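## Task

Undo the knotted handles of the plastic bag, then take exactly three pieces of fruit out and set them down on open table surface; every other fruit stays inside the bag.

## Robot and tools

Robot: two arms, left_arm and right_arm, each ending in a two-finger gripper. The fingers point along the gripper's +z axis and close along its y axis. The reported end_effector_position is the spot between the pads, about 1 cm behind the tips. Grip force is capped for this job at roughly 25 to 37 N per pad. Nothing may leave the table or be set down off it; that fails the scene.

Frames. Scene frame: origin at table-top height, midway between the nominal arm bases, +x out over the table, +z up, left_arm on the +y side (image sides differ). Actual bases: left_arm near (+0.006, +0.333, +0.003) m, right_arm near (+0.002, -0.323, +0.009) m, both nearly level. Each arm's hand poses, velocities and targets are given in that arm's own base frame; fixed cameras and the table use the scene frame. Reported positions may be a few cm off, more at long reach.

The 14-number row. Every moving command uses rows of 14 numbers, each in [-1, 1]: left_arm dx, dy, dz, rx, ry, rz, opening, then the same seven for right_arm. Both arms are always present. dx..rz are an offset, not a pose: they are counted from that arm's Hand target at the start of the action or move, along that arm's base axes, and rotation is about the Hand target position. Scale: 1.0 = 0.6 m for dx, dy, dz and 180 degrees for the rotation vector rx, ry, rz. Translation longer than 1.0 is shortened. Opening is absolute: +1 fully open (0.093 m), -1 closed. Sending six zeros for an arm re-commands its current Hand target; because offsets accumulate, repeating a nonzero offset moves further. A 0 for opening is itself a command (half open), so to keep a gripper as is, resend its present opening.

Tools.
execute_actions(actions, cameras): actions is a list of actions; each action is up to 15 rows, one per 1/30 s step, last row held to fill 15 steps. All rows in one action count from the same start pose. Returns robot state; images only when actions is empty or cameras names them. Empty list also shows scene number and task.
move(target, speed, blend, opening_speed, grip_force, blocking, cameras): straight-line paths toward one 14-number row or a list of up to 15 rows, all offsets from the same starting Hand targets. speed in m/s, 0.002 to 2.9 (default 0.25), one value or one per target; rotation limited to twice that in rad/s. blend in m rounds corners of a list (0 = stop at each). opening_speed: rate on the -1..+1 scale per second, at least 0.2. grip_force: N per pad, 10 to 50, persists; lower force closes slowly. blocking=false returns after about 0.5 s while the move continues. Moves cap at 10 s and do not avoid obstacles or the other arm. The result adds a move: line (done, off_target, moving, held, fault) and limits such as paced or held.
wait(seconds 0 to 10, cameras): let time run holding the last commands.
stop(cameras): brake a running move.
zoom_image(camera, region [x0,y0,x1,y1] pixels, max 504x504): closer look at the newest image of cam_high, cam_low, cam_left_wrist or cam_right_wrist.
finished_scene(scene 1 or 2): ends the scene irreversibly; the goal must hold without the robot.

Reading results. Hand target is the last commanded pose after clipping; the gripper often rests short of it, and the next command, even all zeros, pursues it again. grip_measured uses the opening scale: pads meet near -0.94, and each mm of object width adds about 0.0208; it may read up to about 0.02 high. To grip firmly, command about 0.24 below the reading for the object's width (soft or round items may need lower); to release, send well above that reading. A -1 command resting below -0.94 does not prove something is held. Joint positions end with finger gap in metres. Joint torques include arm weight and are noisy. Orientation commands are clipped to within 40 degrees of current orientation per step. Check position and tilt after each move and correct.

Cameras: cam_high and cam_low are fixed behind the arms (896x504); cam_left_wrist and cam_right_wrist ride on the hands. Calibration is approximate.

Avoid: dropping fruit or releasing it while moving, fast impacts, hard pressing into the table, fixtures (bar, plate, rail up to about 3 cm above the table) or the other arm, and grippers or wrist cameras colliding. Don't let one gripper close on the other's fingers. Steer paths around an arm's own base. Long stretched holds or pushing toward unreachable poses heat motors; a MOTOR HOT line warns, and at 90 °C the arm folds and stays idle. Any arm stop costs; smooth, quick motion is better.

Each tool is called after "Call:" as name(argument=value, ...), one argument or row to a line, values as JSON.

## Session

Call:
execute_actions(
  actions=[],
)

Scene clock: 0.00 s.
left_arm: end_effector_position=(+0.3741, +0.0034, +0.1040) grip_measured=+1.000 end_effector_quat_wxyz=(+0.633, -0.038, +0.773, -0.015) | right_arm: end_effector_position=(+0.3710, +0.0100, +0.1145) grip_measured=+1.000 end_effector_quat_wxyz=(+0.645, -0.001, +0.764, -0.017)
Joint positions: left_arm=[-0.004 1.585 0.238 1.148 -0.03 -0.078 0.093] | right_arm=[0.069 1.545 0.227 1.149 0.092 -0.012 0.093]
Joint velocities: within noise
Joint torques (N m): no reading
Heat: left arm: 27 °C; right arm: 27 °C.
Hand target: left_arm +0.3746, +0.0021, +0.1044; +0.633, -0.036, +0.773, -0.016 | right_arm +0.3724, +0.0118, +0.1179; +0.649, -0.003, +0.761, -0.015
Tool commands: left_gripper/opening=+1.0 right_gripper/opening=+1.0

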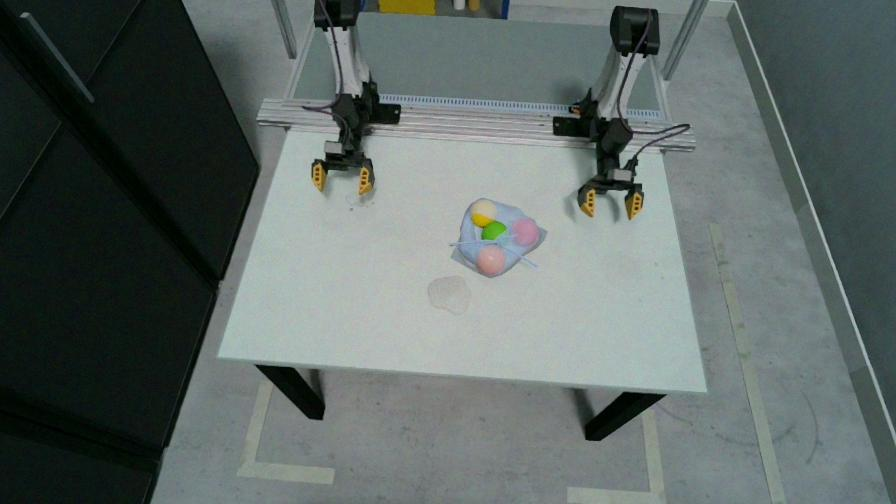

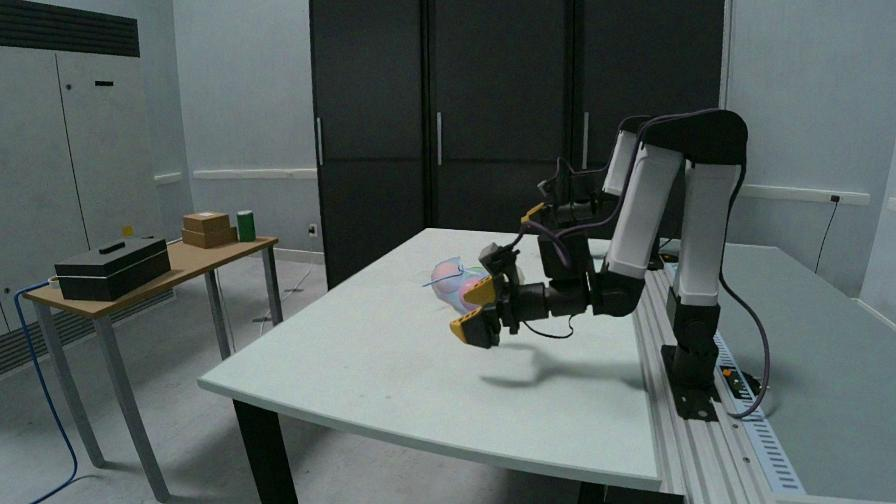

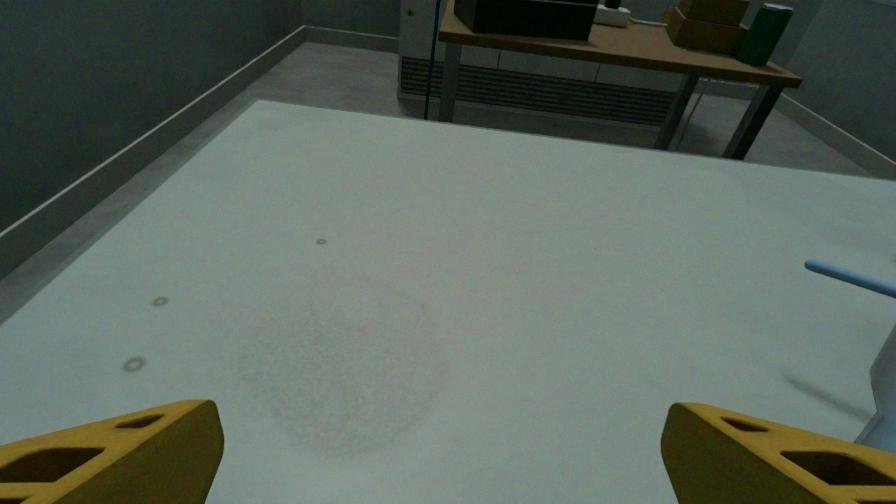

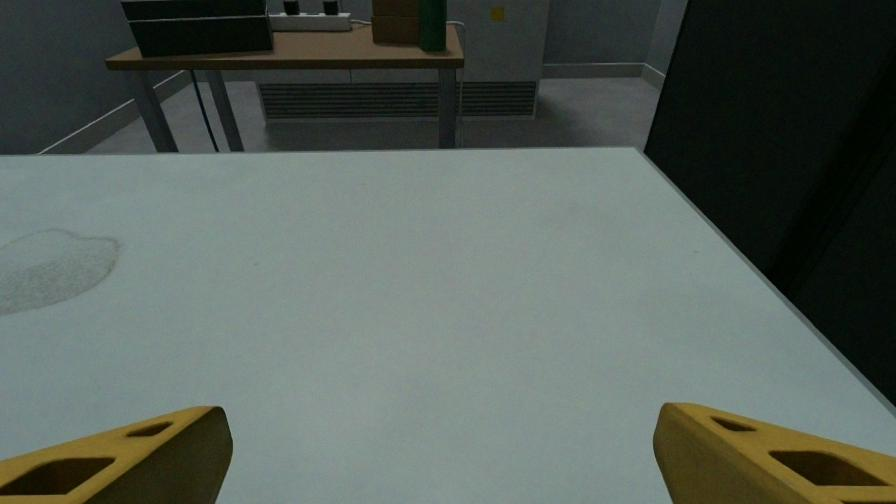

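Call:
zoom_image(
  camera="cam_high",
  region=[430, 180, 570, 290],
)

Call:
zoom_image(
  camera="cam_low",
  region=[400, 230, 540, 330],
)

Scaled by 3.600 from the camera's 896x504 image, which has a finer 1280x720 frame.

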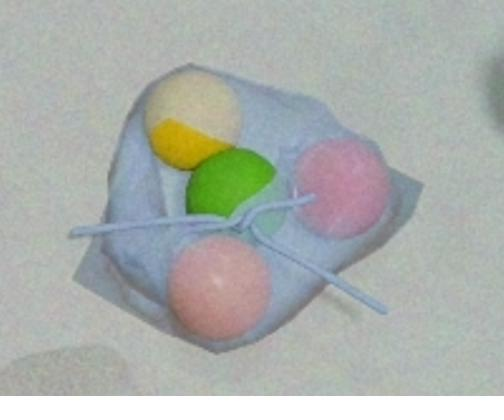

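Scaled by 3.600 from the camera's 896x504 image, which has a finer 1280x720 frame.

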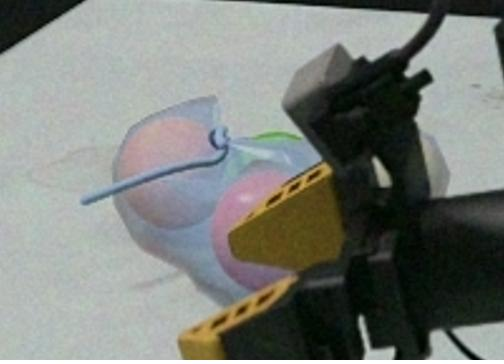

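Call:
move(
  target=[
    [0,-0.1,0.26,0,0.2,0,1,0,0,0.15,0,0.2,0,1],
    [0.03,-0.48,0.27,0,0.28,0,1,-0.1,0,0.2,0,0.27,0,1],
  ],
  cameras=["all"],
)

Call:
zoom_image(
  camera="cam_low",
  region=[400, 230, 540, 330],
)

Scene clock: 6.70 s.
left_arm: end_effector_position=(+0.3930, -0.2847, +0.2703) grip_measured=+1.000 end_effector_quat_wxyz=(+0.276, -0.031, +0.960, -0.027) | right_arm: end_effector_position=(+0.3136, +0.0077, +0.2270) grip_measured=+1.000 end_effector_quat_wxyz=(+0.268, -0.008, +0.963, -0.022)
Joint positions: left_arm=[-0.744 2.234 2.669 -1.55 -0.342 -0.728 0.093] | right_arm=[0.062 1.286 1.317 -1.061 0.069 0.025 0.093]
Joint torques (N m): left_arm=[-0.03 -9.96 7.09 1.14 -0.28 -0.1] | right_arm=[0.16 -4.57 9.21 1.1 -0.02 0.13]
Heat: left arm: 28 °C; right arm: 28 °C.
Hand target: left_arm +0.3925, -0.2860, +0.2665; +0.243, -0.040, +0.969, +0.001 | right_arm +0.3124, +0.0118, +0.2379; +0.278, -0.009, +0.960, -0.012
Off the commanded pose: left_arm 0.004 m, 5 deg | right_arm 0.012 m, 2 deg.
joint sent to its limit (left arm) — joint 4 (wrist pitch), lower limit. The joint targets are off in orientation, not in position.
move: off_target (left_arm, right_arm)
camera_calibration:
cam_left_wrist: T_world_to_cam=[[0.0605247, -0.994074, 0.0903026, -0.332245], [-0.987547, -0.0727967, -0.139467, 0.444418], [0.145214, -0.0807369, -0.986101, 0.271487], [0, 0, 0, 1]] pos_world=[0.419569, -0.276005, 0.359698]
cam_right_wrist: T_world_to_cam=[[0.00506031, -0.996785, 0.0799595, -0.0164372], [-0.995468, -0.0126149, -0.0942594, 0.373191], [0.0949651, -0.0791202, -0.992331, 0.285597], [0, 0, 0, 1]] pos_world=[0.344461, 0.0109199, 0.319898]

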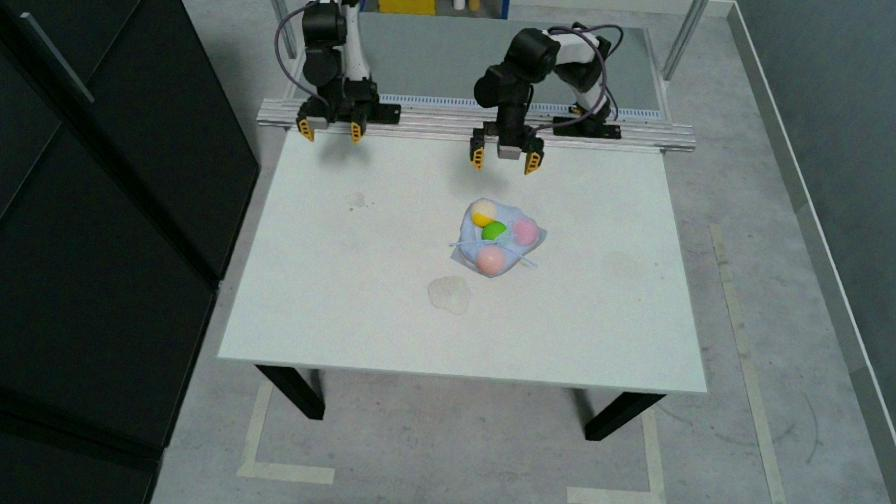

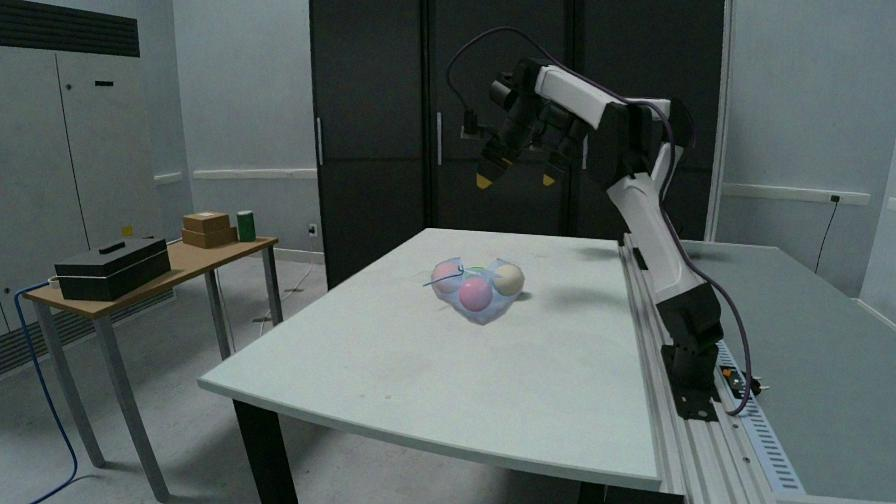

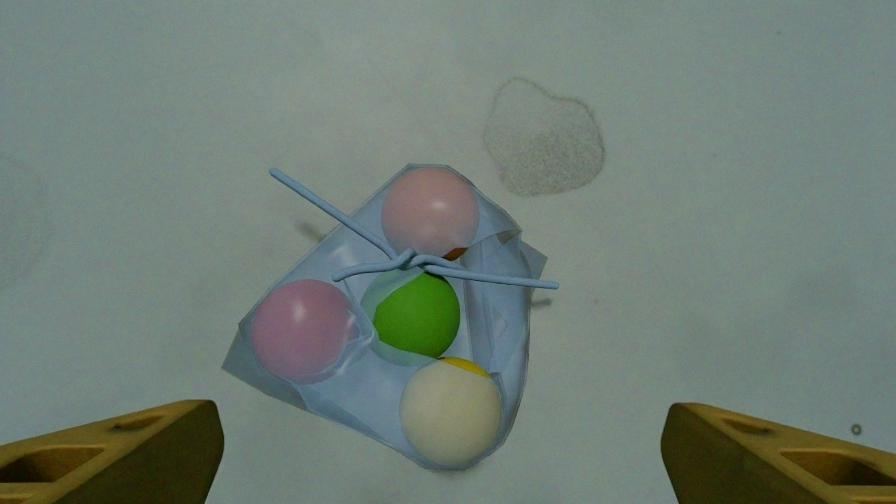

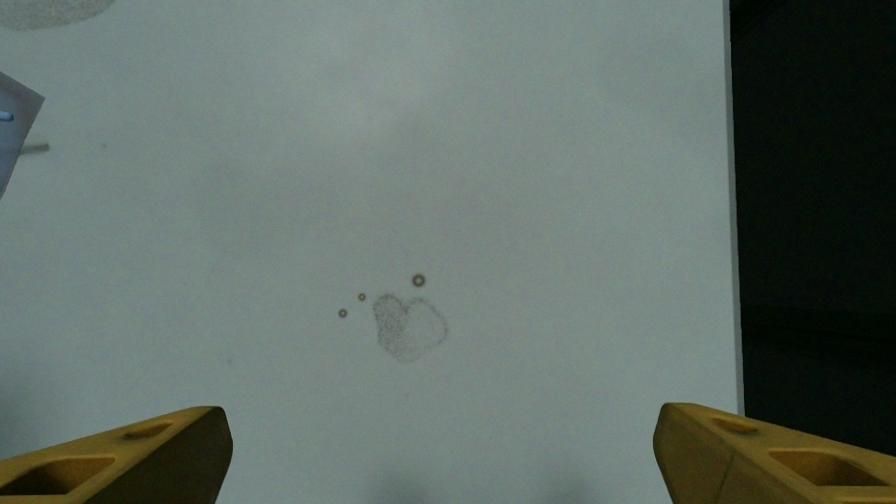

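Scaled by 3.600 from the camera's 896x504 image, which has a finer 1280x720 frame.

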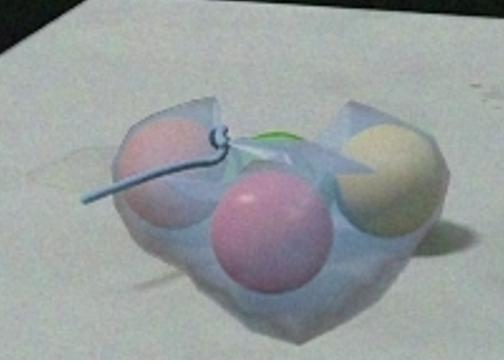

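Call:
zoom_image(
  camera="cam_left_wrist",
  region=[220, 150, 580, 350],
)

Call:
zoom_image(
  camera="cam_left_wrist",
  region=[320, 220, 500, 310],
)

Scaled by 1.400 from the camera's 896x504 image, which has a finer 1280x720 frame.

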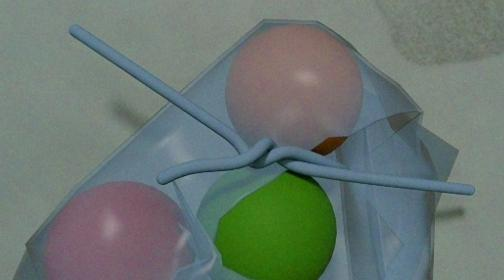

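Scaled by 2.800 from the camera's 896x504 image, which has a finer 1280x720 frame.

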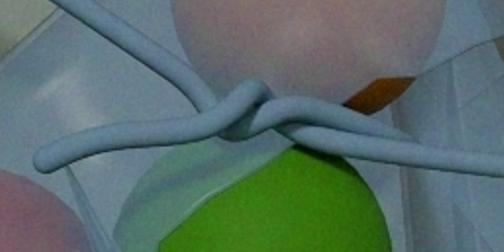

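Call:
move(
  target=[0.091,0.064,-0.161,0.1235,0.1246,-0.515,0,0,0,0,0,0,0,1],
  cameras=["all"],
)

Scene clock: 21.03 s.
left_arm: end_effector_position=(+0.4455, -0.2486, +0.1757) grip_measured=+0.002 end_effector_quat_wxyz=(+0.141, +0.695, +0.704, +0.032) | right_arm: end_effector_position=(+0.3136, +0.0077, +0.2270) grip_measured=+1.000 end_effector_quat_wxyz=(+0.268, -0.008, +0.963, -0.022)
Joint positions: left_arm=[-0.504 2.436 2.706 -1.552 0.015 1.052 0.045] | right_arm=[0.062 1.286 1.317 -1.061 0.069 0.025 0.093]
Joint torques (N m): left_arm=[0.21 -11.03 7.83 0.83 -0.01 0.11] | right_arm=[0.18 -4.57 9.14 1.11 -0.01 0.13]
Heat: left arm: 31 °C; right arm: 31 °C.
Hand target: left_arm +0.4472, -0.2477, +0.1699; +0.000, +0.708, +0.706, +0.000 | right_arm +0.3124, +0.0118, +0.2379; +0.278, -0.009, +0.960, -0.012
Off the commanded pose: left_arm 0.006 m, 17 deg | right_arm 0.012 m, 2 deg.
joint sent to its limit (left arm) — joint 4 (wrist pitch), lower limit. The joint targets are off in orientation, not in position.
move: off_target (left_arm, right_arm)
camera_calibration:
cam_left_wrist: T_world_to_cam=[[-0.972416, -0.0548437, -0.226713, 0.458281], [-0.111078, 0.96356, 0.243341, 0.285652], [0.205106, 0.261811, -0.943073, 0.224367], [0, 0, 0, 1]] pos_world=[0.431351, -0.308851, 0.245982]
cam_right_wrist: T_world_to_cam=[[0.00506031, -0.996785, 0.0799595, -0.0164372], [-0.995468, -0.0126149, -0.0942594, 0.373191], [0.0949651, -0.0791202, -0.992331, 0.285597], [0, 0, 0, 1]] pos_world=[0.344461, 0.0109199, 0.319898]

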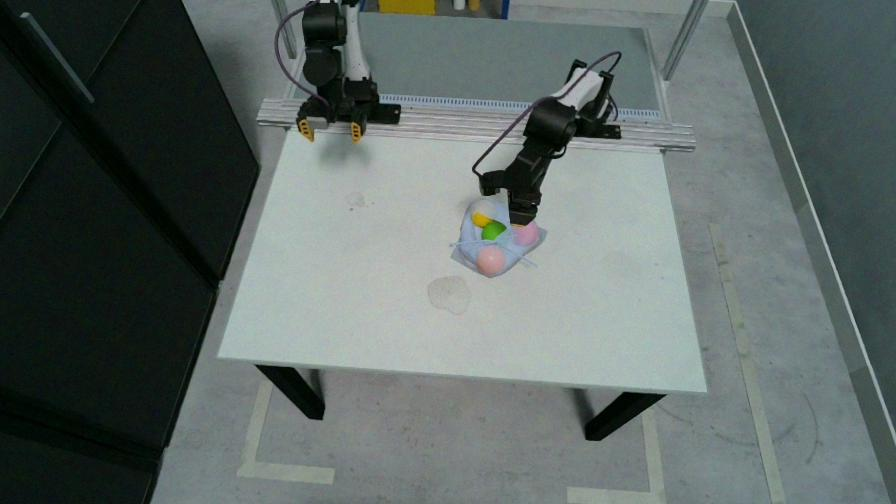

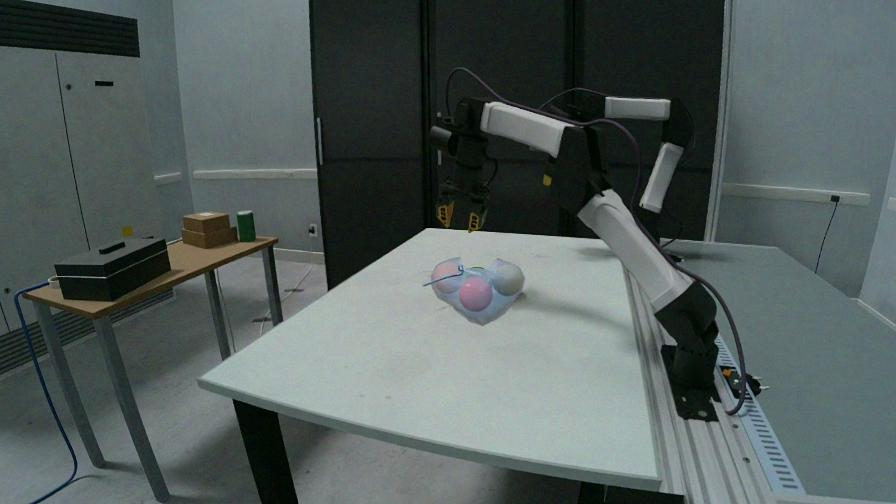

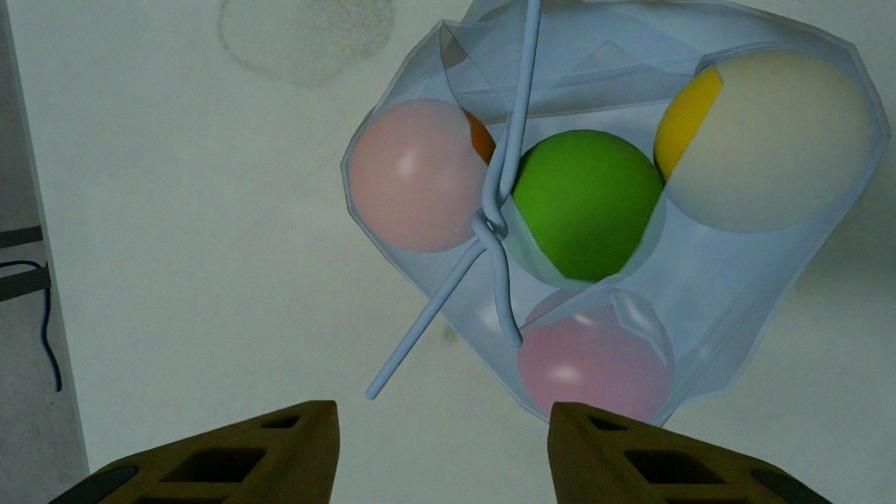

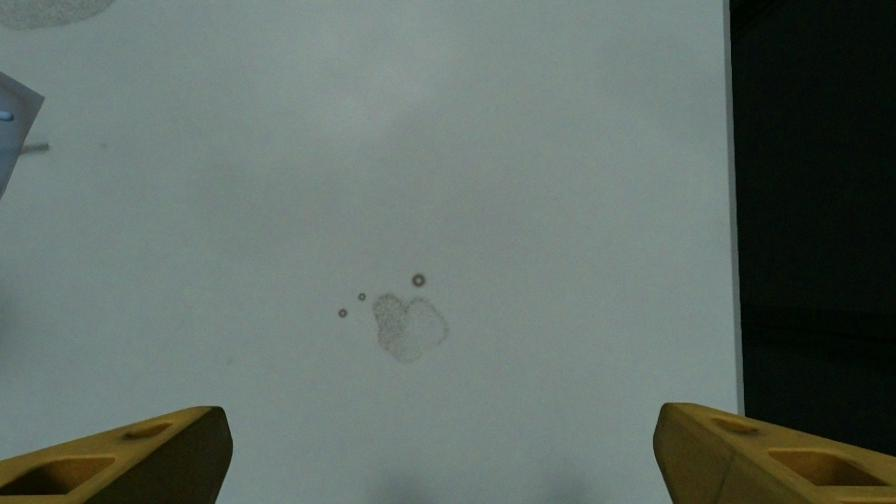

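Call:
move(
  target=[-0.0187,-0.004,-0.065,0,0,0,-0.25,0,0,0,0,0,0,1],
  speed=0.1,
  cameras=["cam_left_wrist","cam_low"],
)

Call:
zoom_image(
  camera="cam_low",
  region=[400, 210, 540, 310],
)

Scene clock: 24.30 s.
left_arm: end_effector_position=(+0.4429, -0.2463, +0.1480) grip_measured=-0.248 end_effector_quat_wxyz=(+0.105, +0.698, +0.708, +0.024) | right_arm: end_effector_position=(+0.3136, +0.0077, +0.2270) grip_measured=+1.000 end_effector_quat_wxyz=(+0.268, -0.008, +0.963, -0.022)
Joint positions: left_arm=[-0.504 2.469 2.666 -1.552 0.01 1.052 0.033] | right_arm=[0.062 1.286 1.317 -1.061 0.069 0.025 0.093]
Joint torques (N m): left_arm=[-1.14 -11.32 4.59 0.69 -0.02 -0.01] | right_arm=[0.2 -4.52 9.18 1.11 -0.02 0.14]
Heat: left arm: 32 °C; right arm: 31 °C.
Hand target: left_arm +0.4359, -0.2500, +0.1310; +0.000, +0.708, +0.707, -0.001 | right_arm +0.3124, +0.0118, +0.2379; +0.278, -0.009, +0.960, -0.012
Off the commanded pose: left_arm 0.019 m, 12 deg | right_arm 0.012 m, 2 deg.
joint sent to its limit (left arm) — joint 4 (wrist pitch), lower limit. The joint targets are off in orientation, not in position.
move: off_target (left_arm, right_arm)
camera_calibration:
cam_left_wrist: T_world_to_cam=[[-0.984709, -0.0477751, -0.167527, 0.448096], [-0.0952019, 0.952938, 0.287831, 0.273681], [0.145892, 0.299379, -0.942915, 0.233607], [0, 0, 0, 1]] pos_world=[0.433218, -0.30933, 0.216566]
Images, in order (width x height): cam_low 896x504, cam_left_wrist 896x504.

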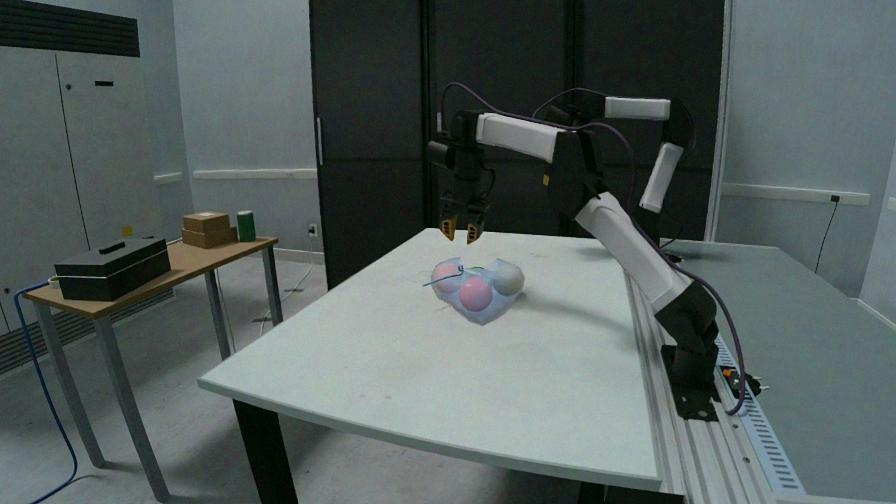

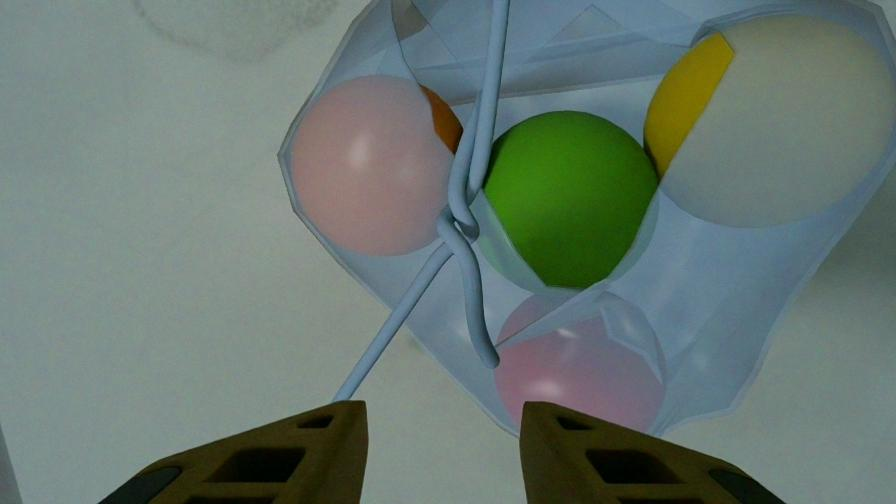

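Scaled by 3.600 from the camera's 896x504 image, which has a finer 1280x720 frame.

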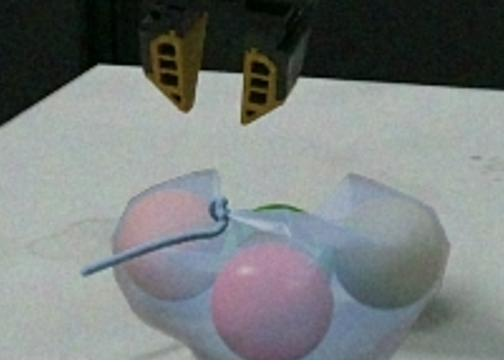

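Call:
move(
  target=[-0.004,0.007,-0.097,0,0,0,-0.25,0,0,0,0,0,0,1],
  speed=0.08,
  cameras=["cam_left_wrist","cam_low"],
)

Call:
zoom_image(
  camera="cam_low",
  region=[400, 210, 540, 310],
)

Scene clock: 26.90 s.
left_arm: end_effector_position=(+0.4409, -0.2451, +0.0879) grip_measured=-0.248 end_effector_quat_wxyz=(+0.041, +0.702, +0.711, +0.006) | right_arm: end_effector_position=(+0.3136, +0.0077, +0.2270) grip_measured=+1.000 end_effector_quat_wxyz=(+0.268, -0.008, +0.963, -0.022)
Joint positions: left_arm=[-0.504 2.582 2.647 -1.553 0.01 1.052 0.033] | right_arm=[0.062 1.286 1.317 -1.061 0.069 0.025 0.093]
Joint torques (N m): left_arm=[-0.68 -12.05 4.81 0.43 -0.01 0.06] | right_arm=[0.17 -4.56 9.14 1.14 -0.01 0.13]
Heat: left arm: 33 °C; right arm: 32 °C.
Hand target: left_arm +0.4335, -0.2458, +0.0728; +0.000, +0.708, +0.707, -0.001 | right_arm +0.3124, +0.0118, +0.2379; +0.278, -0.009, +0.960, -0.012
Off the commanded pose: left_arm 0.017 m, 5 deg | right_arm 0.012 m, 2 deg.
joint sent to its limit (left arm) — joint 4 (wrist pitch), lower limit. The joint targets still meet the commanded pose.
move: off_target (left_arm, right_arm)
camera_calibration:
cam_left_wrist: T_world_to_cam=[[-0.997646, -0.0406346, -0.0552371, 0.433581], [-0.0577415, 0.932303, 0.357039, 0.261944], [0.0369896, 0.359388, -0.932455, 0.238744], [0, 0, 0, 1]] pos_world=[0.438854, -0.312395, 0.153043]
Images, in order (width x height): cam_low 896x504, cam_left_wrist 896x504.

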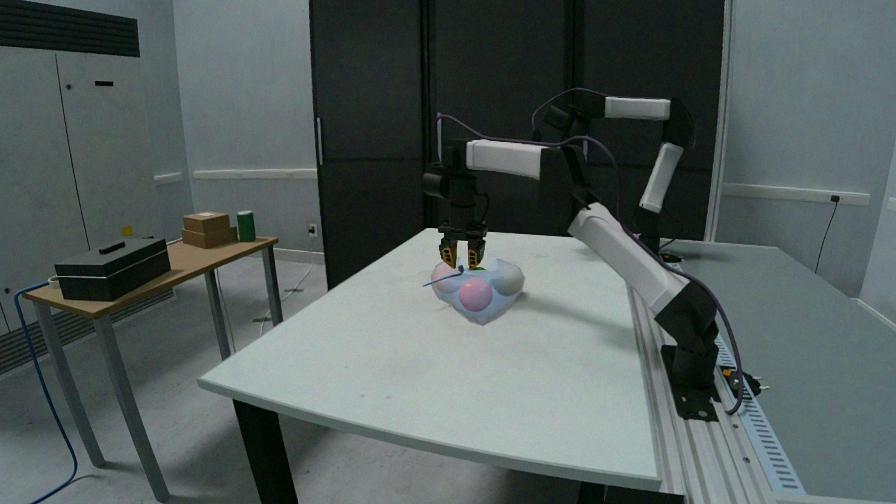

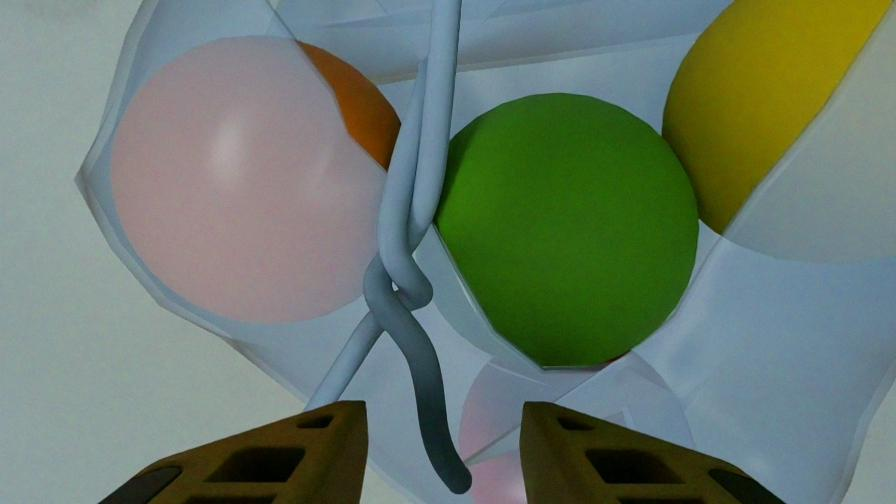

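Scaled by 3.600 from the camera's 896x504 image, which has a finer 1280x720 frame.

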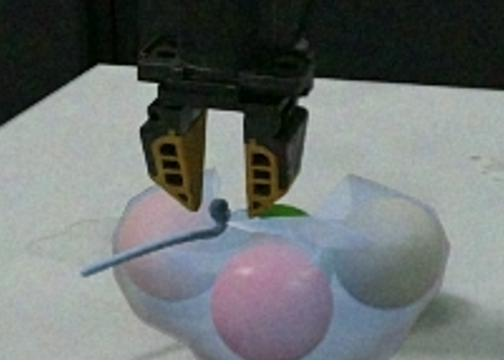

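Call:
move(
  target=[
    [-0.002,0.003,-0.022,0,0,0,-0.25,0,0,0,0,0,0,1],
    [-0.002,0.003,-0.022,0,0,0,-1,0,0,0,0,0,0,1],
  ],
  speed=0.08,
  cameras=["cam_left_wrist","cam_low"],
)

Scene clock: 28.60 s.
left_arm: end_effector_position=(+0.4402, -0.2447, +0.0759) grip_measured=-0.939 end_effector_quat_wxyz=(+0.029, +0.702, +0.712, +0.003) | right_arm: end_effector_position=(+0.3136, +0.0077, +0.2270) grip_measured=+1.000 end_effector_quat_wxyz=(+0.268, -0.008, +0.963, -0.022)
Joint positions: left_arm=[-0.504 2.607 2.647 -1.553 0.01 1.052 0] | right_arm=[0.062 1.286 1.317 -1.061 0.069 0.025 0.093]
Joint torques (N m): left_arm=[-0.57 -11.97 4.57 0.39 0.01 0.08] | right_arm=[0.23 -4.53 9.1 1.13 -0.01 0.14]
Heat: left arm: 33 °C; right arm: 32 °C.
Hand target: left_arm +0.4323, -0.2441, +0.0595; +0.000, +0.708, +0.707, -0.001 | right_arm +0.3124, +0.0118, +0.2379; +0.278, -0.009, +0.960, -0.012
Off the commanded pose: left_arm 0.018 m, 4 deg | right_arm 0.012 m, 2 deg.
joint sent to its limit (left arm) — joint 4 (wrist pitch), lower limit. The joint targets still meet the commanded pose.
move: off_target (left_arm, right_arm); target 2's new opening was sent with left_arm's hand 0.018 m and 4 deg from that target
camera_calibration:
cam_left_wrist: T_world_to_cam=[[-0.998612, -0.0401779, -0.0340477, 0.43114], [-0.0499277, 0.927953, 0.369339, 0.260402], [0.0167554, 0.370526, -0.928671, 0.238769], [0, 0, 0, 1]] pos_world=[0.439542, -0.312788, 0.14024]
Images, in order (width x height): cam_low 896x504, cam_left_wrist 896x504.

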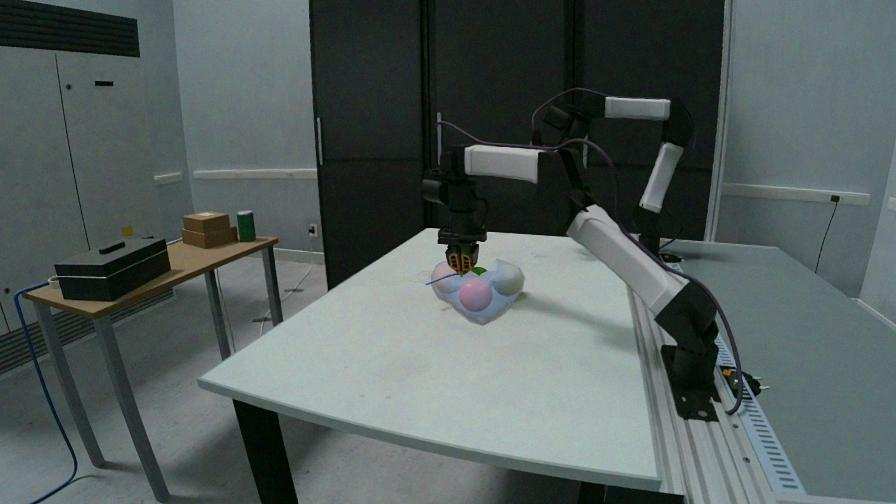

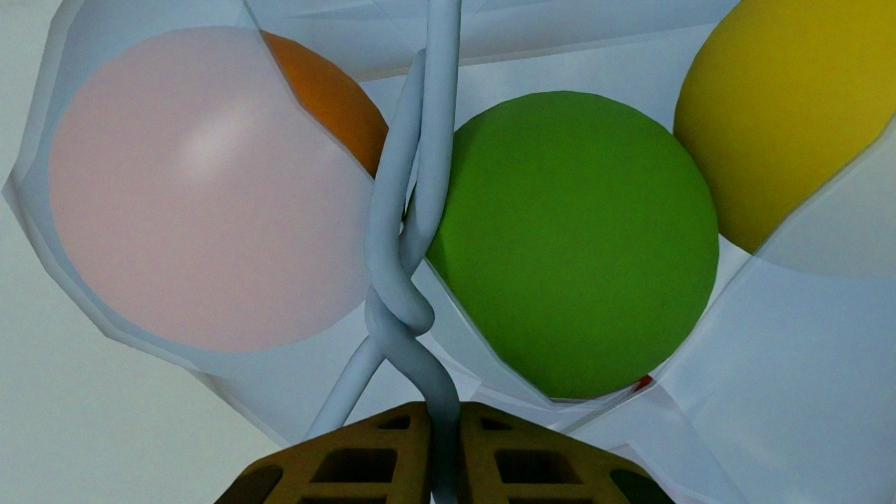

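Call:
move(
  target=[0,0.1,0.06,0,0,0,-1,0,0,0,0,0,0,1],
  speed=0.08,
  cameras=["all"],
)

Call:
zoom_image(
  camera="cam_high",
  region=[430, 180, 570, 290],
)

Scene clock: 30.53 s.
left_arm: end_effector_position=(+0.4362, -0.1865, +0.0815) grip_measured=-0.939 end_effector_quat_wxyz=(-0.005, +0.703, +0.712, -0.007) | right_arm: end_effector_position=(+0.3136, +0.0077, +0.2270) grip_measured=+1.000 end_effector_quat_wxyz=(+0.268, -0.008, +0.963, -0.022)
Joint positions: left_arm=[-0.401 2.498 2.465 -1.553 0.009 1.157 0] | right_arm=[0.062 1.286 1.317 -1.061 0.069 0.025 0.093]
Joint torques (N m): left_arm=[0.18 -16.34 4.45 0.27 0 0.18] | right_arm=[0.08 -4.56 9.11 1.14 0 0.13]
Heat: left arm: 34 °C; right arm: 32 °C.
Hand target: left_arm +0.4323, -0.1839, +0.0954; -0.001, +0.708, +0.707, +0.000 | right_arm +0.3124, +0.0118, +0.2379; +0.278, -0.009, +0.960, -0.012
Off the commanded pose: left_arm 0.015 m, 1 deg | right_arm 0.012 m, 2 deg.
move: off_target (left_arm, right_arm)
camera_calibration:
cam_left_wrist: T_world_to_cam=[[-0.998889, -0.0380991, 0.0277386, 0.425256], [-0.0236642, 0.914497, 0.403901, 0.187414], [-0.0407551, 0.402795, -0.914382, 0.252439], [0, 0, 0, 1]] pos_world=[0.439507, -0.256869, 0.143333]
cam_right_wrist: T_world_to_cam=[[0.00506031, -0.996785, 0.0799595, -0.0164372], [-0.995468, -0.0126149, -0.0942594, 0.373191], [0.0949651, -0.0791202, -0.992331, 0.285597], [0, 0, 0, 1]] pos_world=[0.344461, 0.0109199, 0.319898]

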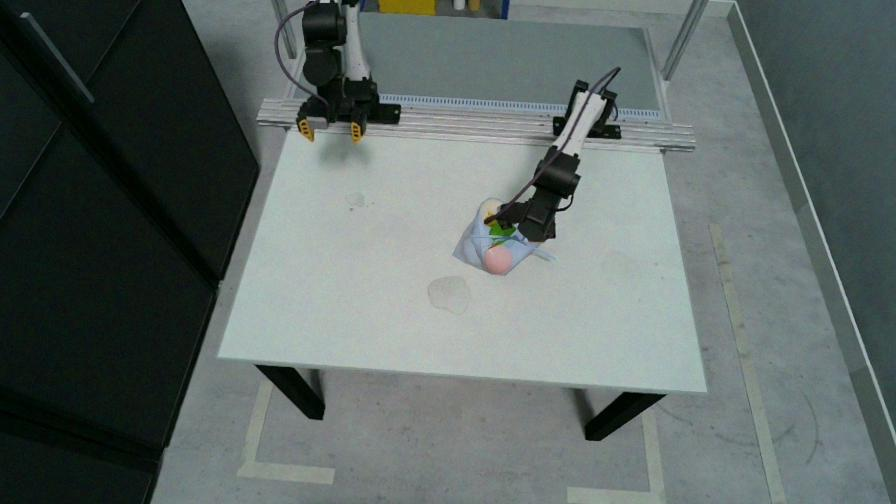

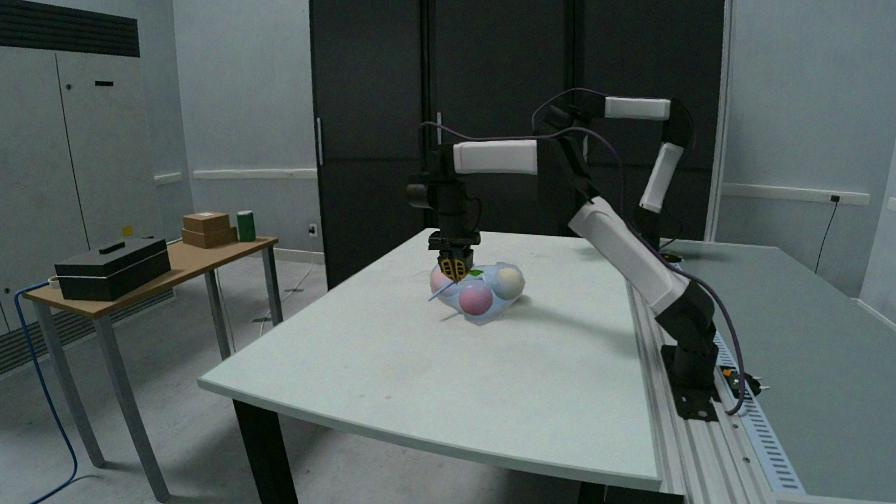

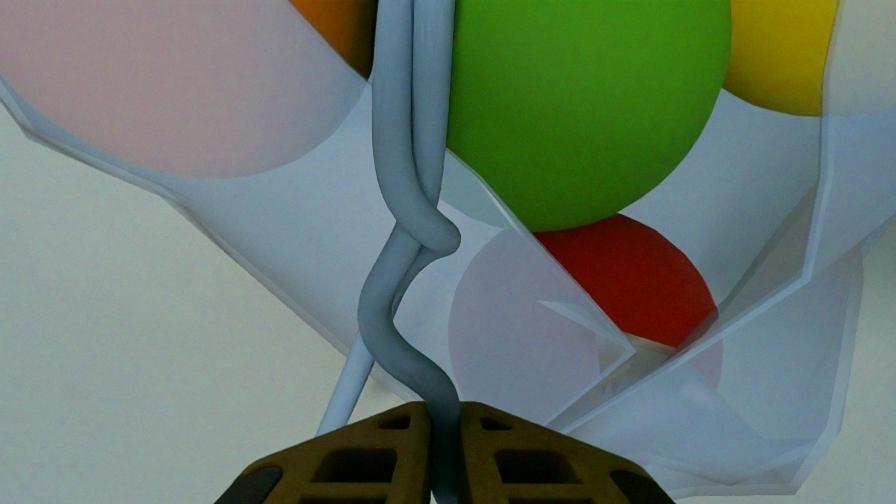

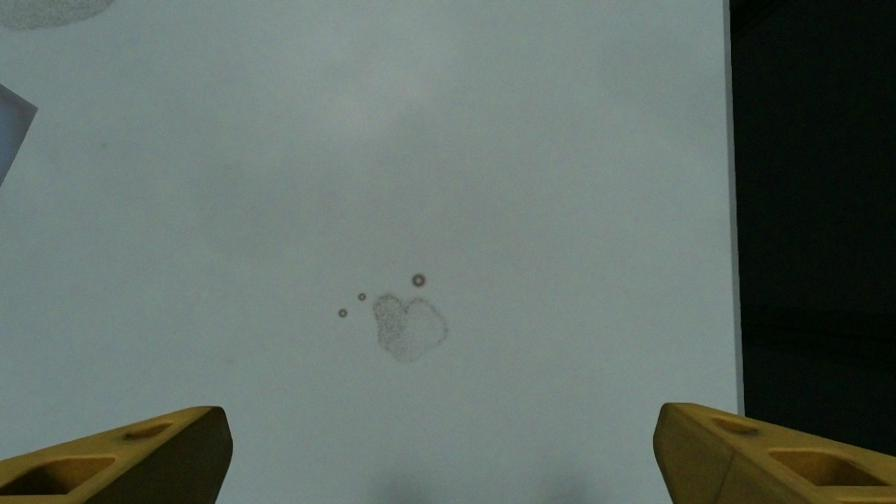

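Scaled by 3.600 from the camera's 896x504 image, which has a finer 1280x720 frame.

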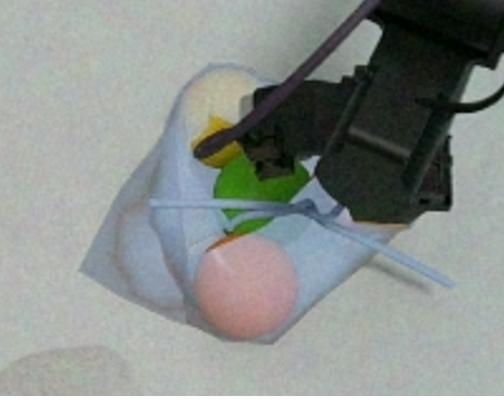

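Call:
move(
  target=[0,0.15,0.02,0,0,0,-1,0,0,0,0,0,0,1],
  speed=0.1,
  cameras=["cam_high","cam_left_wrist"],
)

Call:
zoom_image(
  camera="cam_high",
  region=[430, 180, 570, 290],
)

Scene clock: 32.67 s.
left_arm: end_effector_position=(+0.4309, -0.0943, +0.0949) grip_measured=-0.939 end_effector_quat_wxyz=(-0.016, +0.702, +0.712, -0.015) | right_arm: end_effector_position=(+0.3136, +0.0077, +0.2270) grip_measured=+1.000 end_effector_quat_wxyz=(+0.268, -0.008, +0.963, -0.022)
Joint positions: left_arm=[-0.212 2.327 2.211 -1.498 0.008 1.345 0] | right_arm=[0.062 1.286 1.317 -1.061 0.069 0.025 0.093]
Joint torques (N m): left_arm=[0.02 -15.43 4.52 0.44 0.02 0.11] | right_arm=[0.16 -4.63 9.16 1.14 0 0.16]
Heat: left arm: 36 °C; right arm: 33 °C.
Hand target: left_arm +0.4324, -0.0940, +0.1075; +0.000, +0.708, +0.707, -0.001 | right_arm +0.3124, +0.0118, +0.2379; +0.278, -0.009, +0.960, -0.012
Off the commanded pose: left_arm 0.013 m, 3 deg | right_arm 0.012 m, 2 deg.
move: off_target (left_arm, right_arm)
camera_calibration:
cam_left_wrist: T_world_to_cam=[[-0.997819, -0.0390618, 0.0532027, 0.420183], [-0.0140517, 0.913311, 0.407019, 0.0929383], [-0.0644895, 0.405384, -0.911869, 0.237549], [0, 0, 0, 1]] pos_world=[0.435892, -0.164767, 0.156431]
Images, in order (width x height): cam_high 896x504, cam_left_wrist 896x504.

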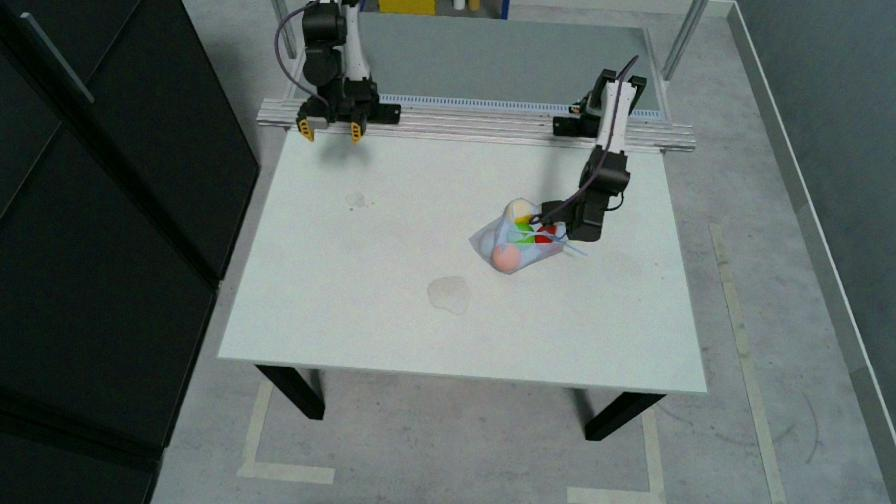

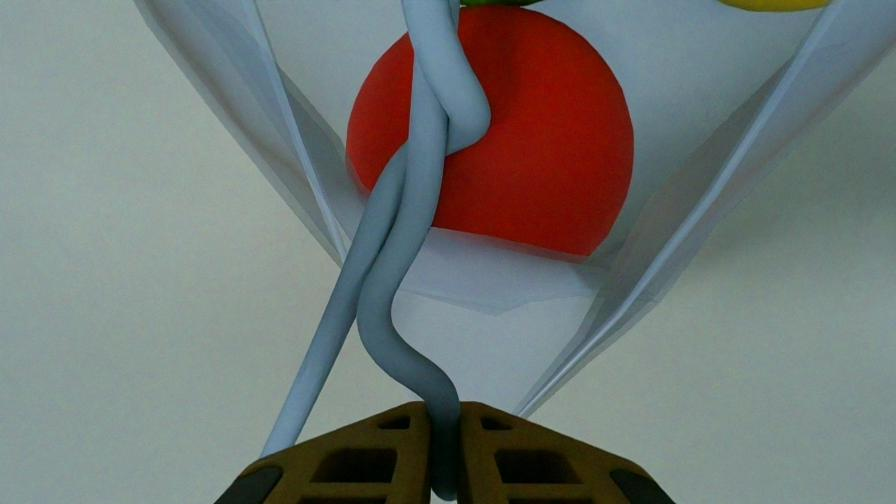

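Scaled by 3.600 from the camera's 896x504 image, which has a finer 1280x720 frame.

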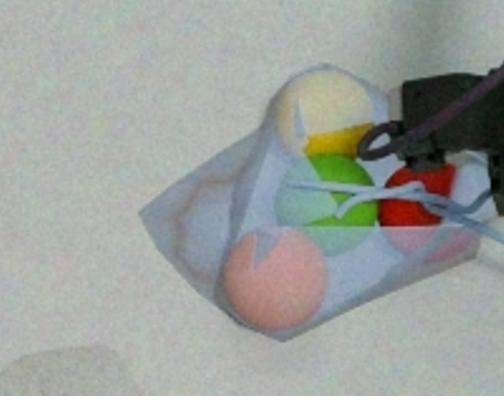

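Call:
move(
  target=[0.02,0.15,0.03,0,0,0,-1,0,0,0,0,0,0,1],
  speed=0.1,
  cameras=["cam_high","cam_left_wrist"],
)

Call:
zoom_image(
  camera="cam_high",
  region=[460, 180, 620, 290],
)

Scene clock: 34.93 s.
left_arm: end_effector_position=(+0.4450, -0.0044, +0.1147) grip_measured=-0.939 end_effector_quat_wxyz=(-0.002, +0.702, +0.712, -0.007) | right_arm: end_effector_position=(+0.3136, +0.0077, +0.2270) grip_measured=+1.000 end_effector_quat_wxyz=(+0.268, -0.008, +0.963, -0.022)
Joint positions: left_arm=[-0.007 2.327 2.292 -1.548 0.008 1.551 0] | right_arm=[0.062 1.286 1.317 -1.061 0.069 0.025 0.093]
Joint torques (N m): left_arm=[0.02 -13.34 7.6 0.14 0.01 0.13] | right_arm=[0.18 -4.57 9.16 1.13 -0.01 0.15]
Heat: left arm: 36 °C; right arm: 33 °C.
Hand target: left_arm +0.4443, -0.0041, +0.1255; +0.000, +0.708, +0.706, +0.000 | right_arm +0.3124, +0.0118, +0.2379; +0.278, -0.009, +0.960, -0.012
Off the commanded pose: left_arm 0.011 m, 1 deg | right_arm 0.012 m, 2 deg.
joint sent to its limit (left arm) — joint 4 (wrist pitch), lower limit. The joint targets still meet the commanded pose.
move: off_target (left_arm, right_arm)
camera_calibration:
cam_left_wrist: T_world_to_cam=[[-0.998981, -0.0387614, 0.0231179, 0.44058], [-0.0263472, 0.916754, 0.398582, 0.00946196], [-0.036643, 0.397567, -0.916841, 0.208204], [0, 0, 0, 1]] pos_world=[0.448009, -0.0743718, 0.176933]
Images, in order (width x height): cam_high 896x504, cam_left_wrist 896x504.

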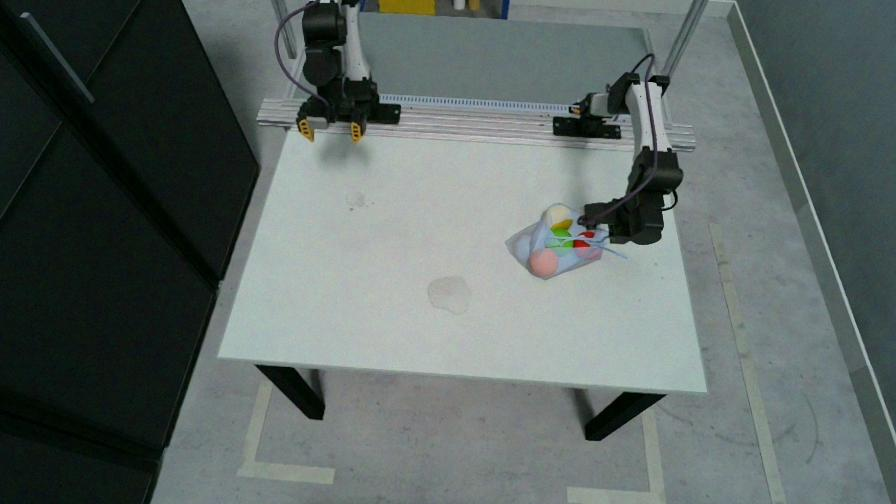

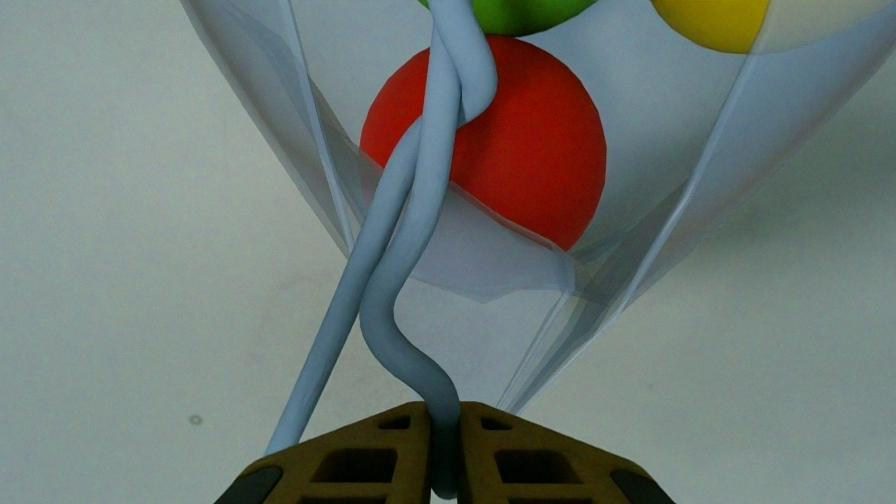

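Scaled by 3.150 from the camera's 896x504 image, which has a finer 1280x720 frame.

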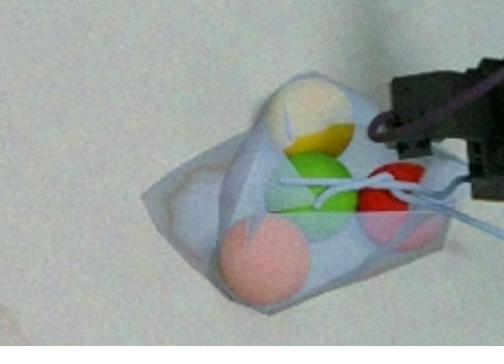

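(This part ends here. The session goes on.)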